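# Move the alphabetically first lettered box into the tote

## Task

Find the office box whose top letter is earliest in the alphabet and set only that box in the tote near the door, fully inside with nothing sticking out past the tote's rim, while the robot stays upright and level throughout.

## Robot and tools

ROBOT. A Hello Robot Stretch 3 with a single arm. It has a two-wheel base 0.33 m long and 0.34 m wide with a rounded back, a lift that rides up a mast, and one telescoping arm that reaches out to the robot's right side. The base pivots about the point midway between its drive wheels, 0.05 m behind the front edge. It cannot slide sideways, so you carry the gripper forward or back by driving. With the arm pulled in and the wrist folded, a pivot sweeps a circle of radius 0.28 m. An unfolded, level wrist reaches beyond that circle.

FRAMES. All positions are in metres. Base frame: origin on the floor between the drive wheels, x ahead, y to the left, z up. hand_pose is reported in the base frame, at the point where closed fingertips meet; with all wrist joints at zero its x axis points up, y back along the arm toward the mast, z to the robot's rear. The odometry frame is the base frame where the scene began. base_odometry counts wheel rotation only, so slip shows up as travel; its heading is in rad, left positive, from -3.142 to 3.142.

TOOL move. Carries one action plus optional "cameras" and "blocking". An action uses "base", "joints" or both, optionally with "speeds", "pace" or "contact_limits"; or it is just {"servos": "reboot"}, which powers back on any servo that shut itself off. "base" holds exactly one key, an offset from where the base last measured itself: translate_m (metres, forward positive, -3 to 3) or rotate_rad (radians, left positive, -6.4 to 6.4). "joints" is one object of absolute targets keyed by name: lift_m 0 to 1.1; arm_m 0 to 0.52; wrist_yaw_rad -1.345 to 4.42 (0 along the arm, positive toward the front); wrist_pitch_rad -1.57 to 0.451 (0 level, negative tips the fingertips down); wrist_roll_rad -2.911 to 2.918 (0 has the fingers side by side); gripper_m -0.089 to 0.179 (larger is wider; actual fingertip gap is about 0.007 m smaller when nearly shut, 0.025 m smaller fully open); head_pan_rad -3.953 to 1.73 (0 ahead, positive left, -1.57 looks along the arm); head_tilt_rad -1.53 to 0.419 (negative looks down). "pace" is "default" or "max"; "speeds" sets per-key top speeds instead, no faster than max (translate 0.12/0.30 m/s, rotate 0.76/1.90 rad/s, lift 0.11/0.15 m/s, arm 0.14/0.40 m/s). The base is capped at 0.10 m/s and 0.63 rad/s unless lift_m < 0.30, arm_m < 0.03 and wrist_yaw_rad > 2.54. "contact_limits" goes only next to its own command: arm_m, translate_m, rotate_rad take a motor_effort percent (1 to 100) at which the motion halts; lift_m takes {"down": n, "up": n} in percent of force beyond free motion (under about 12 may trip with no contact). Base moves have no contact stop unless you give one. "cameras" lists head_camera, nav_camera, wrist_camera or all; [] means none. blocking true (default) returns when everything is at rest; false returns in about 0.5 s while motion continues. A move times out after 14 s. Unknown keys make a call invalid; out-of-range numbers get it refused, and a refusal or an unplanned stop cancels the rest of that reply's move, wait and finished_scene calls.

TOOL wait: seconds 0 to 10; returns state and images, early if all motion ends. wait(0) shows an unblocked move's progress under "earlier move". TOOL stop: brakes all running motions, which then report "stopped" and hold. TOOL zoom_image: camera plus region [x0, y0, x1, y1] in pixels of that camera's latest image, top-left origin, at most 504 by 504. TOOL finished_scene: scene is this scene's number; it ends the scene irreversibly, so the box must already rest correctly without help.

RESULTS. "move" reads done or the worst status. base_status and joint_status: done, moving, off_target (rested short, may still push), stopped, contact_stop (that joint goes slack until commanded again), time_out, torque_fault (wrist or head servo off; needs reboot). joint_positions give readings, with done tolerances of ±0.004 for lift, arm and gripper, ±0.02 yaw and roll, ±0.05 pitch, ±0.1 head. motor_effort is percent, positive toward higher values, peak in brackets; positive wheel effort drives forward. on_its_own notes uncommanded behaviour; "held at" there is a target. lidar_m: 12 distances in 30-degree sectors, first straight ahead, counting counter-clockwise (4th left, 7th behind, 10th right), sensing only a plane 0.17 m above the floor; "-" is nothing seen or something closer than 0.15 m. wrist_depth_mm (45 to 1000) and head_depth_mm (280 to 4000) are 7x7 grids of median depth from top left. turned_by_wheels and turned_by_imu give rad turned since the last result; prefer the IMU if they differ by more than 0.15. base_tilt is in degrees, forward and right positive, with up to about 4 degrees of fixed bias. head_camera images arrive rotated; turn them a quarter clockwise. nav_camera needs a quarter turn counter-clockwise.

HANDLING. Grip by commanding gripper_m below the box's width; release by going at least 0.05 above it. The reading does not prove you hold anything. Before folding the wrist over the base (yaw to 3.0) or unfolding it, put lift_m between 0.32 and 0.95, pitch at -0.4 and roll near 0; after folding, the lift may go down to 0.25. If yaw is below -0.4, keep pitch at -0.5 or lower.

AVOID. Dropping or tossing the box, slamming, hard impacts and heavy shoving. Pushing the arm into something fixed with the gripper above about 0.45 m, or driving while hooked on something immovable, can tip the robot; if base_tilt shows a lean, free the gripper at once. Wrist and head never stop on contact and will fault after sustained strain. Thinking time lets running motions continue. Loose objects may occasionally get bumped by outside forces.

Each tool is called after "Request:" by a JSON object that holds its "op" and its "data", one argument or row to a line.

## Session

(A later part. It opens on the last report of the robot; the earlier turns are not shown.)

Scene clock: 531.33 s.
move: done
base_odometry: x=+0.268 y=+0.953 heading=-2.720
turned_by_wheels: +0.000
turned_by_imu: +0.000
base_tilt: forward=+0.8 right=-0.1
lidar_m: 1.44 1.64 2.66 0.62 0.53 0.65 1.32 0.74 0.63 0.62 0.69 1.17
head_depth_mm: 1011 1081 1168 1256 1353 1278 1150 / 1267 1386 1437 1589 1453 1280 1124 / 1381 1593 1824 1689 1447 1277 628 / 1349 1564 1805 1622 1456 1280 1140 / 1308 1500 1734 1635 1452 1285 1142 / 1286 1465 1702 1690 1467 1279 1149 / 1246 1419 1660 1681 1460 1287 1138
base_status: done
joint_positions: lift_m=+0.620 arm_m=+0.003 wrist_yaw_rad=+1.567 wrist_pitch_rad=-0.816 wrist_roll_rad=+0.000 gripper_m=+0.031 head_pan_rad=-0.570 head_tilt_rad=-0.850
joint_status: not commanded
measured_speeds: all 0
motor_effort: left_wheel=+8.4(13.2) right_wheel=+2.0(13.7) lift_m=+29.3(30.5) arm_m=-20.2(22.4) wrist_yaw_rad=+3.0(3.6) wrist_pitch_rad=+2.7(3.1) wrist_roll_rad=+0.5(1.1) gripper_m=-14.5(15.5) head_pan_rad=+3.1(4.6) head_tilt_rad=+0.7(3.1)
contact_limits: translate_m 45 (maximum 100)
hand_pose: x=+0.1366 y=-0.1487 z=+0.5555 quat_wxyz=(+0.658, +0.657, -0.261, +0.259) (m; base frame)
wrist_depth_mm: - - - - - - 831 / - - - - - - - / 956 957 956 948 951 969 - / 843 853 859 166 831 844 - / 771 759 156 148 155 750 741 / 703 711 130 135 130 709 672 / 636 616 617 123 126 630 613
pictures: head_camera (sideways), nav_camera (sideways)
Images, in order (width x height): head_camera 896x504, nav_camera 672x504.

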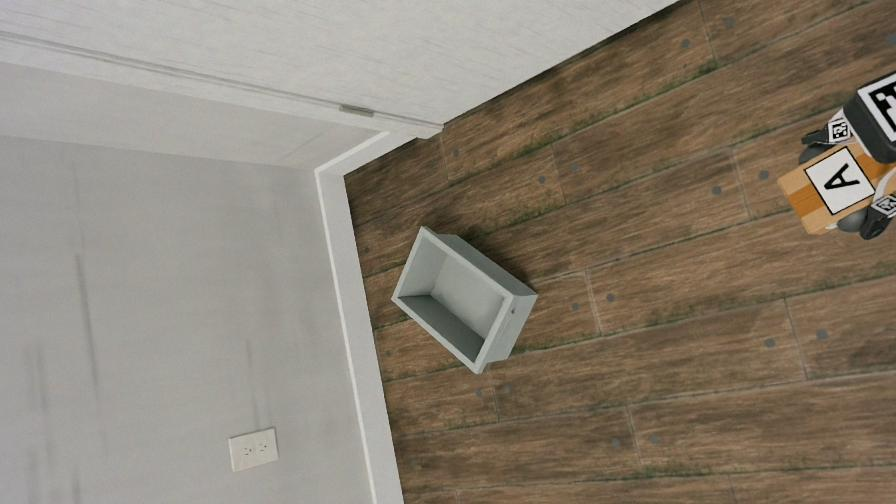

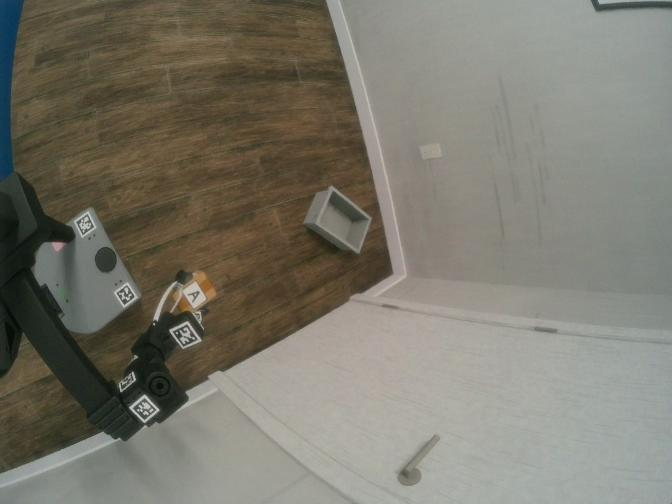

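Request:
{"op": "move", "data": {
  "base": {"translate_m": 1.025},
  "joints": {"lift_m": 0.42, "wrist_yaw_rad": -0.5, "head_pan_rad": -1.6, "head_tilt_rad": -1.0},
  "contact_limits": {"translate_m": 45},
  "cameras": []
}}

Request:
{"op": "move", "data": {
  "joints": {"arm_m": 0.15},
  "contact_limits": {"arm_m": 45},
  "cameras": ["wrist_camera", "head_camera"]
}}

Scene clock: 604.07 s.
move: done
base_odometry: x=-0.667 y=+0.533 heading=-2.720
turned_by_wheels: +0.000
turned_by_imu: +0.000
base_tilt: forward=+0.9 right=+0.0
lidar_m: 0.45 0.51 0.86 2.37 1.51 1.29 1.83 0.99 0.84 0.83 0.53 0.45
head_depth_mm: 771 898 1079 1355 1343 1223 1114 / 780 922 1122 1429 1353 1175 555 / 822 967 1173 1447 1320 715 622 / 855 1012 1246 1472 1304 1205 968 / 878 1044 1300 1476 1363 1226 1121 / 886 1001 1126 1260 1312 1219 1122 / 772 829 894 974 1073 1155 1118
base_status: done
joint_positions: lift_m=+0.420 arm_m=+0.003 wrist_yaw_rad=-0.497 wrist_pitch_rad=-0.816 wrist_roll_rad=+0.000 gripper_m=+0.031 head_pan_rad=-1.600 head_tilt_rad=-1.000
joint_status: all done
measured_speeds: all 0
motor_effort: left_wheel=+9.0(14.6) right_wheel=+2.7(9.3) lift_m=+24.9(26.9) arm_m=-17.2(20.1) wrist_yaw_rad=-2.2(5.5) wrist_pitch_rad=+2.7(3.4) wrist_roll_rad=+0.8(1.2) gripper_m=-14.7(15.7) head_pan_rad=+3.5(5.4) head_tilt_rad=-4.7(7.8)
contact_limits: translate_m 45 (maximum 100)
hand_pose: x=-0.0969 y=-0.2867 z=+0.3555 quat_wxyz=(+0.560, +0.113, -0.698, -0.432) (m; base frame)
wrist_depth_mm: - 566 569 - - - 853 / - - 640 751 775 787 792 / 664 680 694 690 705 681 695 / 624 614 633 166 618 626 614 / 560 565 152 149 155 551 557 / 506 487 131 135 130 505 505 / 462 103 129 123 126 457 461
pictures: none
No camera images: "cameras" was empty.

Scene clock: 606.40 s.
move: done
base_odometry: x=-0.667 y=+0.533 heading=-2.720
turned_by_wheels: +0.000
turned_by_imu: +0.000
base_tilt: forward=+0.8 right=-0.2
lidar_m: 0.45 0.51 0.86 2.39 1.51 1.29 1.82 0.99 0.84 0.83 0.53 0.45
head_depth_mm: 769 897 1076 1359 1342 1229 1118 / 779 920 1121 1423 1322 614 554 / 831 977 1177 1445 695 1173 974 / 852 1014 1246 1463 1289 1202 992 / 883 1045 1301 1489 1343 1219 1122 / 889 998 1120 1250 1311 1216 1121 / 764 824 893 971 1068 1148 1121
base_status: not commanded
joint_positions: lift_m=+0.420 arm_m=+0.150 wrist_yaw_rad=-0.497 wrist_pitch_rad=-0.817 wrist_roll_rad=+0.000 gripper_m=+0.031 head_pan_rad=-1.600 head_tilt_rad=-1.000
joint_status: all done
measured_speeds: all 0
motor_effort: left_wheel=+9.1(9.3) right_wheel=+2.7(3.2) lift_m=+26.2(26.5) arm_m=+23.2(25.5) wrist_yaw_rad=-2.0(2.2) wrist_pitch_rad=+2.5(3.1) wrist_roll_rad=+0.8(1.1) gripper_m=-14.4(15.3) head_pan_rad=+3.1(4.3) head_tilt_rad=-4.9(6.5)
contact_limits: arm_m 45 (drawing in: default 39, maximum 55; extending or still: default 49, maximum 70); translate_m 45 (maximum 100)
hand_pose: x=-0.0969 y=-0.4336 z=+0.3554 quat_wxyz=(+0.560, +0.113, -0.698, -0.432) (m; base frame)
wrist_depth_mm: - - 449 - - - 637 / - - 504 - - - 744 / - - 573 664 672 683 689 / 588 598 624 166 618 616 619 / 564 560 547 149 155 560 548 / 502 511 130 136 130 498 503 / 467 103 - 123 127 458 466
pictures: head_camera (sideways), wrist_camera
Images, in order (width x height): head_camera 896x504, wrist_camera 644x364.

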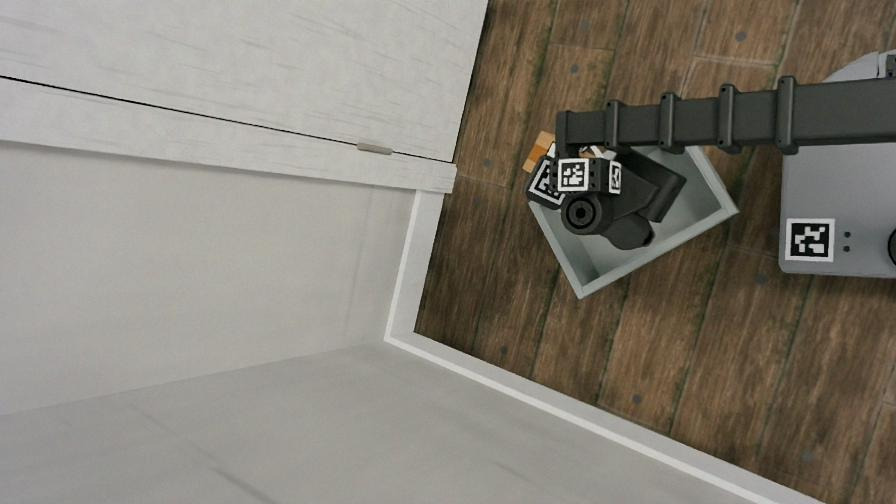

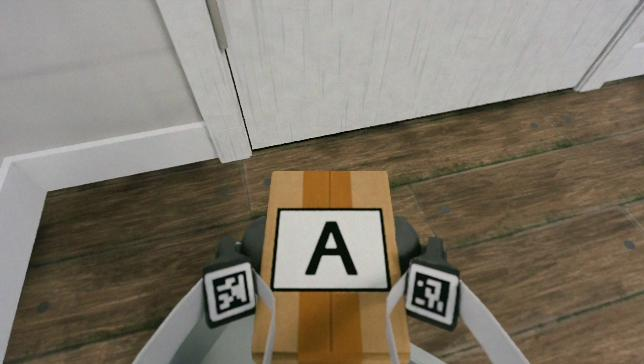

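Request:
{"op": "zoom_image", "data": {
  "camera": "wrist_camera",
  "region": [120, 180, 540, 364]
}}

Request:
{"op": "move", "data": {
  "joints": {"arm_m": 0.03},
  "cameras": ["wrist_camera"]
}}

Scaled by 1.200.

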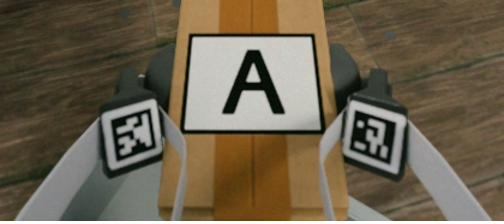

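Scene clock: 627.13 s.
move: done
base_odometry: x=-0.667 y=+0.533 heading=-2.720
turned_by_wheels: +0.000
turned_by_imu: +0.001
base_tilt: forward=+1.1 right=-0.3
lidar_m: 0.45 0.51 0.86 2.38 1.51 1.29 1.83 0.99 0.84 0.83 0.53 0.45
head_depth_mm: 768 899 1079 1354 1347 1223 1110 / 783 919 1126 1412 1336 872 552 / 826 972 1170 1453 1315 635 957 / 852 1008 1250 1468 1307 1215 987 / 883 1051 1306 1487 1358 1220 1115 / 885 1002 1122 1248 1309 1228 1117 / 771 823 894 971 1070 1151 1119
base_status: not commanded
joint_positions: lift_m=+0.420 arm_m=+0.030 wrist_yaw_rad=-0.497 wrist_pitch_rad=-0.817 wrist_roll_rad=+0.000 gripper_m=+0.031 head_pan_rad=-1.600 head_tilt_rad=-1.000
joint_status: all done
measured_speeds: all 0
motor_effort: left_wheel=+9.2(9.3) right_wheel=+2.4(3.0) lift_m=+28.8(28.8) arm_m=-21.7(24.0) wrist_yaw_rad=-1.4(2.1) wrist_pitch_rad=+2.9(3.4) wrist_roll_rad=+0.8(1.0) gripper_m=-14.4(15.3) head_pan_rad=+2.1(4.4) head_tilt_rad=-5.0(6.4)
contact_limits: translate_m 45 (maximum 100)
hand_pose: x=-0.0968 y=-0.3135 z=+0.3554 quat_wxyz=(+0.560, +0.113, -0.698, -0.432) (m; base frame)
wrist_depth_mm: - 542 551 - - - 740 / - - 617 - 740 765 770 / 661 680 679 687 683 695 685 / 628 613 636 165 620 611 619 / 549 554 152 148 155 551 556 / 514 407 131 136 130 502 498 / 466 103 129 123 126 455 459
pictures: wrist_camera
Images, in order (width x height): wrist_camera 644x364.

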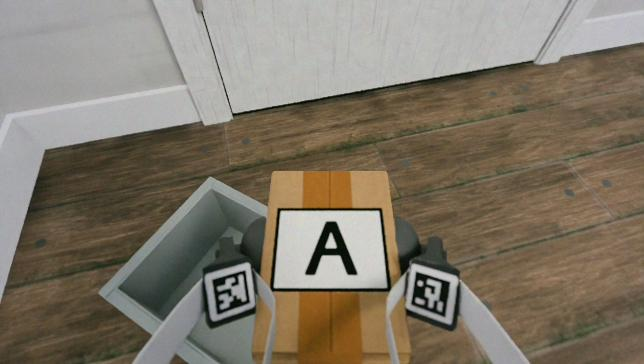

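Request:
{"op": "move", "data": {
  "base": {"translate_m": 0.031},
  "joints": {"arm_m": 0.155, "lift_m": 0.3},
  "contact_limits": {"arm_m": 45, "lift_m": {"down": 15}},
  "cameras": ["wrist_camera", "head_camera"]
}}

Request:
{"op": "zoom_image", "data": {
  "camera": "wrist_camera",
  "region": [60, 100, 560, 364]
}}

Scene clock: 654.90 s.
move: done
base_odometry: x=-0.696 y=+0.520 heading=-2.720
turned_by_wheels: +0.000
turned_by_imu: +0.001
base_tilt: forward=+1.0 right=-0.2
lidar_m: 0.42 0.48 0.80 2.42 1.55 1.32 1.84 1.00 0.85 0.84 0.49 0.42
head_depth_mm: 780 904 1088 1356 1339 1227 1119 / 799 923 1130 1425 1337 1152 683 / 839 988 1184 1465 1075 803 967 / 863 1019 1257 1483 1320 1207 987 / 888 1062 1281 1459 1348 1225 1118 / 859 947 1044 1162 1278 1224 1120 / 714 771 832 909 999 1112 1114
base_status: done
joint_positions: lift_m=+0.300 arm_m=+0.155 wrist_yaw_rad=-0.498 wrist_pitch_rad=-0.817 wrist_roll_rad=+0.000 gripper_m=+0.031 head_pan_rad=-1.600 head_tilt_rad=-1.000
joint_status: all done
measured_speeds: all 0
motor_effort: left_wheel=+8.1(11.8) right_wheel=+5.1(8.1) lift_m=+20.2(27.2) arm_m=+22.5(24.5) wrist_yaw_rad=-1.3(2.1) wrist_pitch_rad=+3.1(3.5) wrist_roll_rad=+0.8(1.0) gripper_m=-14.2(15.1) head_pan_rad=+3.1(3.8) head_tilt_rad=-4.5(6.2)
contact_limits: arm_m 45 (drawing in: default 39, maximum 55; extending or still: default 49, maximum 70); lift_m down 15 (down: maximum 72; up: maximum 65)
hand_pose: x=-0.0968 y=-0.4385 z=+0.2353 quat_wxyz=(+0.560, +0.113, -0.698, -0.433) (m; base frame)
wrist_depth_mm: - - 452 - - - - / 469 498 504 587 593 603 608 / 511 520 538 536 542 529 527 / 472 480 484 166 471 470 474 / 426 428 155 149 155 428 430 / 391 392 130 135 130 388 392 / 357 103 - 123 124 253 356
pictures: head_camera (sideways), wrist_camera
Images, in order (width x height): head_camera 896x504, wrist_camera 644x364.

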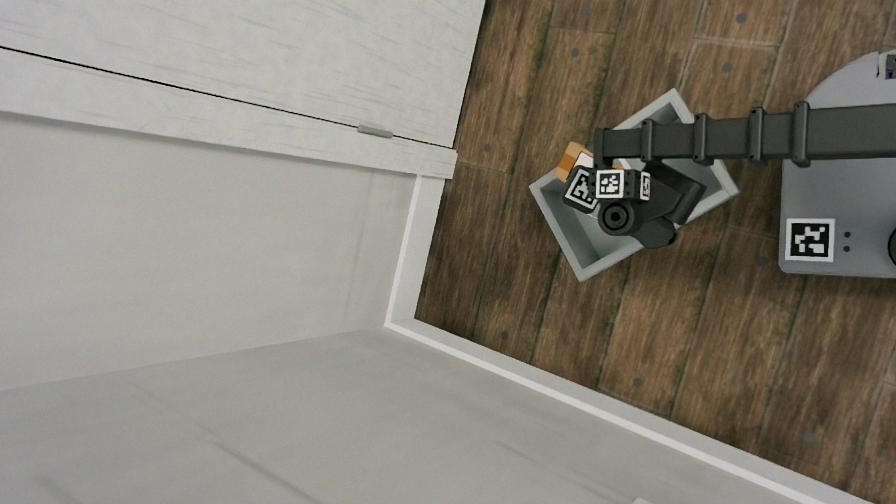

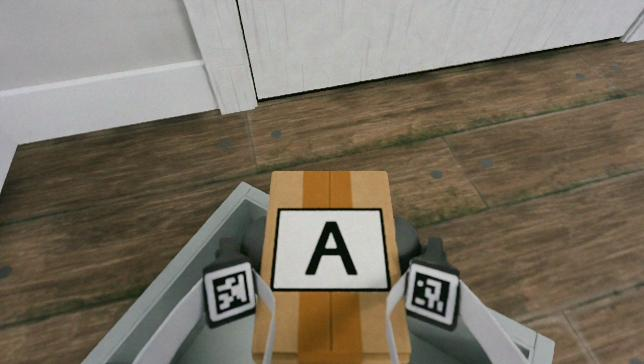

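Scaled by 1.008.

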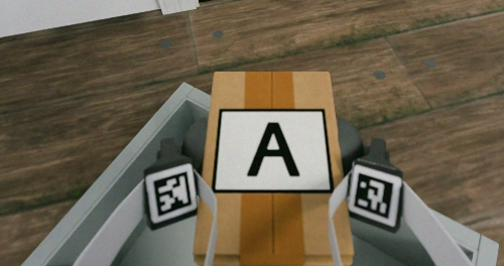

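Request:
{"op": "move", "data": {
  "joints": {"arm_m": 0.145, "lift_m": 0.16},
  "contact_limits": {"lift_m": {"down": 15}},
  "cameras": ["wrist_camera"]
}}

Request:
{"op": "move", "data": {
  "joints": {"lift_m": 0.08},
  "speeds": {"lift_m": 0.03},
  "contact_limits": {"lift_m": {"down": 14}},
  "cameras": ["wrist_camera"]
}}

Scene clock: 668.77 s.
move: done
base_odometry: x=-0.696 y=+0.520 heading=-2.720
turned_by_wheels: +0.000
turned_by_imu: +0.001
base_tilt: forward=+0.8 right=-0.2
lidar_m: 0.42 0.48 0.80 2.42 1.54 1.32 1.85 1.00 0.85 0.84 0.49 0.42
head_depth_mm: 775 907 1087 1372 1353 1215 1115 / 798 924 1122 1429 1343 1185 964 / 841 990 1199 1457 1275 894 952 / 867 1020 1257 1477 1326 1207 988 / 887 1056 1278 1461 1359 1225 1115 / 857 943 1047 1165 1279 1222 1123 / 717 768 830 909 995 1108 1113
base_status: not commanded
joint_positions: lift_m=+0.160 arm_m=+0.145 wrist_yaw_rad=-0.498 wrist_pitch_rad=-0.818 wrist_roll_rad=+0.000 gripper_m=+0.031 head_pan_rad=-1.600 head_tilt_rad=-1.000
joint_status: all done
measured_speeds: all 0
motor_effort: left_wheel=+7.8(8.1) right_wheel=+5.0(5.2) lift_m=+20.2(22.3) arm_m=-17.0(24.3) wrist_yaw_rad=-1.2(2.0) wrist_pitch_rad=+2.9(3.5) wrist_roll_rad=+0.8(1.2) gripper_m=-14.1(15.3) head_pan_rad=+2.6(4.4) head_tilt_rad=-3.2(5.3)
contact_limits: lift_m down 15 (down: maximum 72; up: maximum 65)
hand_pose: x=-0.0968 y=-0.4284 z=+0.0953 quat_wxyz=(+0.560, +0.113, -0.698, -0.433) (m; base frame)
wrist_depth_mm: 411 431 449 460 463 462 460 / 400 411 217 396 396 401 393 / 347 - 240 198 345 347 344 / - - - 166 177 168 309 / - - 149 149 155 176 151 / - - 130 135 130 207 167 / - 94 - 123 123 106 -
pictures: wrist_camera
Images, in order (width x height): wrist_camera 644x364.

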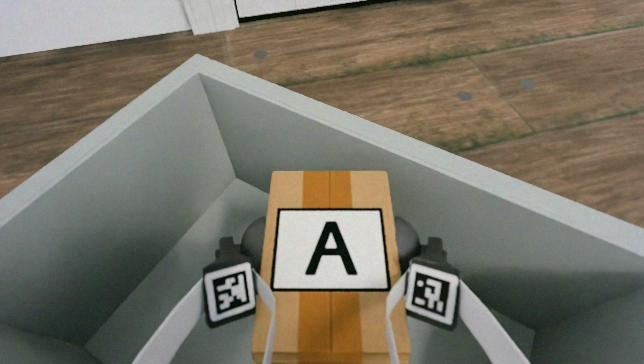

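Scene clock: 671.63 s.
move: contact_stop
base_odometry: x=-0.696 y=+0.520 heading=-2.720
turned_by_wheels: +0.000
turned_by_imu: +0.001
base_tilt: forward=+0.8 right=+0.1
lidar_m: 0.42 0.48 0.80 2.42 1.54 1.32 1.85 1.00 0.85 0.85 0.49 0.42
head_depth_mm: 776 909 1091 1368 1336 1216 1120 / 799 924 1129 1433 1342 1200 972 / 839 989 1196 1443 1313 953 941 / 862 1030 1256 1473 1315 1192 990 / 890 1055 1280 1465 1354 1230 1122 / 858 943 1048 1159 1270 1222 1120 / 720 767 830 904 1001 1114 1102
base_status: not commanded
joint_positions: lift_m=+0.097 arm_m=+0.145 wrist_yaw_rad=-0.502 wrist_pitch_rad=-0.817 wrist_roll_rad=-0.005 gripper_m=+0.031 head_pan_rad=-1.599 head_tilt_rad=-1.000
joint_status: lift_m contact_stop (moved -0.063 of -0.080)
measured_speeds: translate_m=+0.000 rotate_rad=-0.001 lift_m=+0.000 arm_m=+0.000 wrist_yaw_rad=+0.000 wrist_pitch_rad=+0.000 wrist_roll_rad=+0.000 head_pan_rad=+0.000 head_tilt_rad=+0.000
on_its_own: lift_m is slack since a contact_stop (your +0.080 is given up)
motor_effort: left_wheel=+0.1(8.2) right_wheel=+2.0(5.4) lift_m=+25.7(25.7) arm_m=-7.6(17.2) wrist_yaw_rad=+1.9(2.7) wrist_pitch_rad=+2.8(3.5) wrist_roll_rad=+2.3(9.3) gripper_m=-14.6(15.4) head_pan_rad=+1.9(3.9) head_tilt_rad=-4.4(5.1)
contact_limits: lift_m down 14 (down: maximum 72; up: maximum 65)
hand_pose: x=-0.0975 y=-0.4283 z=+0.0321 quat_wxyz=(+0.561, +0.112, -0.697, -0.433) (m; base frame)
wrist_depth_mm: - - 169 141 362 353 350 / - - 200 162 136 120 116 / - - 236 191 156 132 114 / - - - 165 178 149 129 / - - 149 149 154 178 145 / 184 188 130 136 130 187 168 / 172 103 169 123 166 169 172
pictures: wrist_camera
Images, in order (width x height): wrist_camera 644x364.

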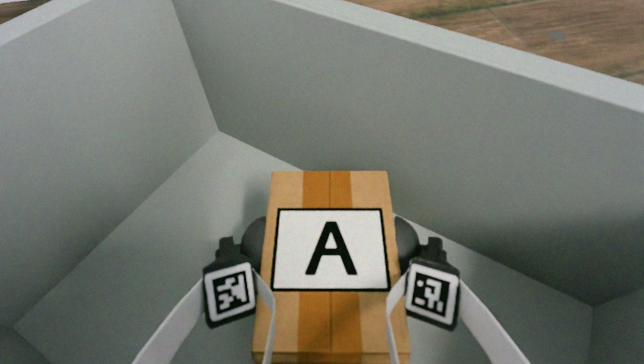

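Request:
{"op": "move", "data": {
  "joints": {"gripper_m": 0.12},
  "cameras": ["wrist_camera"]
}}

Request:
{"op": "move", "data": {
  "joints": {"lift_m": 0.36},
  "speeds": {"lift_m": 0.1},
  "cameras": ["wrist_camera"]
}}

Scene clock: 678.27 s.
move: done
base_odometry: x=-0.696 y=+0.520 heading=-2.720
turned_by_wheels: +0.000
turned_by_imu: +0.001
base_tilt: forward=+0.9 right=-0.1
lidar_m: 0.42 0.48 0.80 2.43 1.55 1.32 1.84 1.00 0.85 0.85 0.49 0.42
head_depth_mm: 777 909 1088 1361 1345 1222 1123 / 798 927 1126 1434 1340 1200 977 / 838 986 1193 1454 1316 956 941 / 864 1018 1267 1498 1327 1208 989 / 888 1057 1282 1458 1347 1223 1115 / 857 945 1040 1164 1284 1225 1119 / 714 769 829 907 996 1111 1111
base_status: not commanded
joint_positions: lift_m=+0.097 arm_m=+0.145 wrist_yaw_rad=-0.502 wrist_pitch_rad=-0.817 wrist_roll_rad=-0.005 gripper_m=+0.120 head_pan_rad=-1.599 head_tilt_rad=-1.000
joint_status: all done
measured_speeds: all 0
on_its_own: lift_m is slack since a contact_stop (your +0.080 is given up)
motor_effort: left_wheel=+0.0(0.3) right_wheel=+1.6(2.1) lift_m=+25.6(26.0) arm_m=+5.3(5.5) wrist_yaw_rad=+1.7(2.7) wrist_pitch_rad=+2.8(3.2) wrist_roll_rad=+2.3(2.5) gripper_m=-0.9(91.9) head_pan_rad=+0.5(1.5) head_tilt_rad=-3.1(4.6)
contact_limits: lift_m down 14 (down: maximum 72; up: maximum 65)
hand_pose: x=-0.0975 y=-0.4283 z=+0.0321 quat_wxyz=(+0.561, +0.112, -0.697, -0.433) (m; base frame)
wrist_depth_mm: - - 169 141 362 348 350 / - - 200 162 135 119 116 / - - 236 192 155 132 114 / - - - 169 182 150 130 / - - 154 152 184 164 145 / 185 125 181 138 141 125 167 / - 167 169 127 130 166 97
pictures: wrist_camera
Images, in order (width x height): wrist_camera 644x364.

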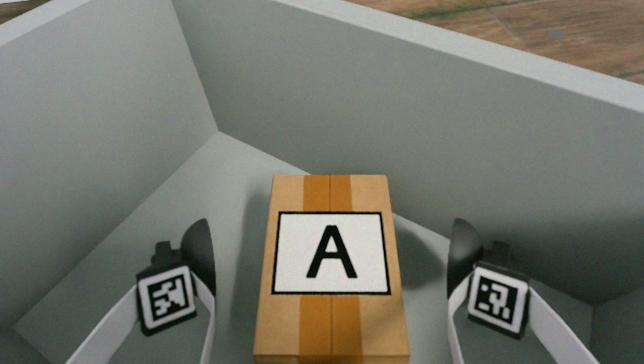

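Scene clock: 681.70 s.
move: done
base_odometry: x=-0.696 y=+0.520 heading=-2.720
turned_by_wheels: +0.000
turned_by_imu: +0.001
base_tilt: forward=+1.0 right=+0.0
lidar_m: 0.42 0.48 0.80 2.43 1.55 1.32 1.85 1.00 0.85 0.84 0.49 0.42
head_depth_mm: 779 909 1086 1365 1347 1217 1116 / 795 921 1131 1433 1350 1135 613 / 839 992 1193 1446 839 754 973 / 858 1020 1253 1471 1313 1207 986 / 888 1059 1269 1455 1349 1218 1117 / 851 945 1044 1166 1274 1224 1121 / 714 766 833 908 998 1111 1108
base_status: not commanded
joint_positions: lift_m=+0.360 arm_m=+0.145 wrist_yaw_rad=-0.502 wrist_pitch_rad=-0.815 wrist_roll_rad=-0.004 gripper_m=+0.120 head_pan_rad=-1.599 head_tilt_rad=-1.000
joint_status: all done
measured_speeds: all 0
motor_effort: left_wheel=+0.1(0.4) right_wheel=+1.8(2.1) lift_m=+30.8(34.5) arm_m=+15.3(15.5) wrist_yaw_rad=+2.2(2.6) wrist_pitch_rad=+2.3(3.1) wrist_roll_rad=+2.3(2.5) gripper_m=-0.1(1.5) head_pan_rad=-0.7(1.7) head_tilt_rad=-3.7(4.1)
hand_pose: x=-0.0976 y=-0.4286 z=+0.2957 quat_wxyz=(+0.561, +0.112, -0.697, -0.433) (m; base frame)
wrist_depth_mm: - - 457 - - - 656 / - - 507 - 667 689 700 / 517 - 597 605 609 622 614 / 556 546 549 546 550 550 544 / 498 495 410 492 496 497 491 / 452 123 - 389 446 125 446 / 418 119 - 366 353 300 409
pictures: wrist_camera
Images, in order (width x height): wrist_camera 644x364.

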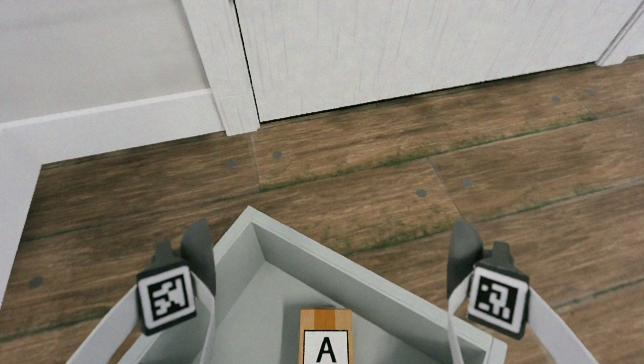

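Request:
{"op": "finished_scene", "data": {
  "scene": 3
}}

The scene is finished: the task was done.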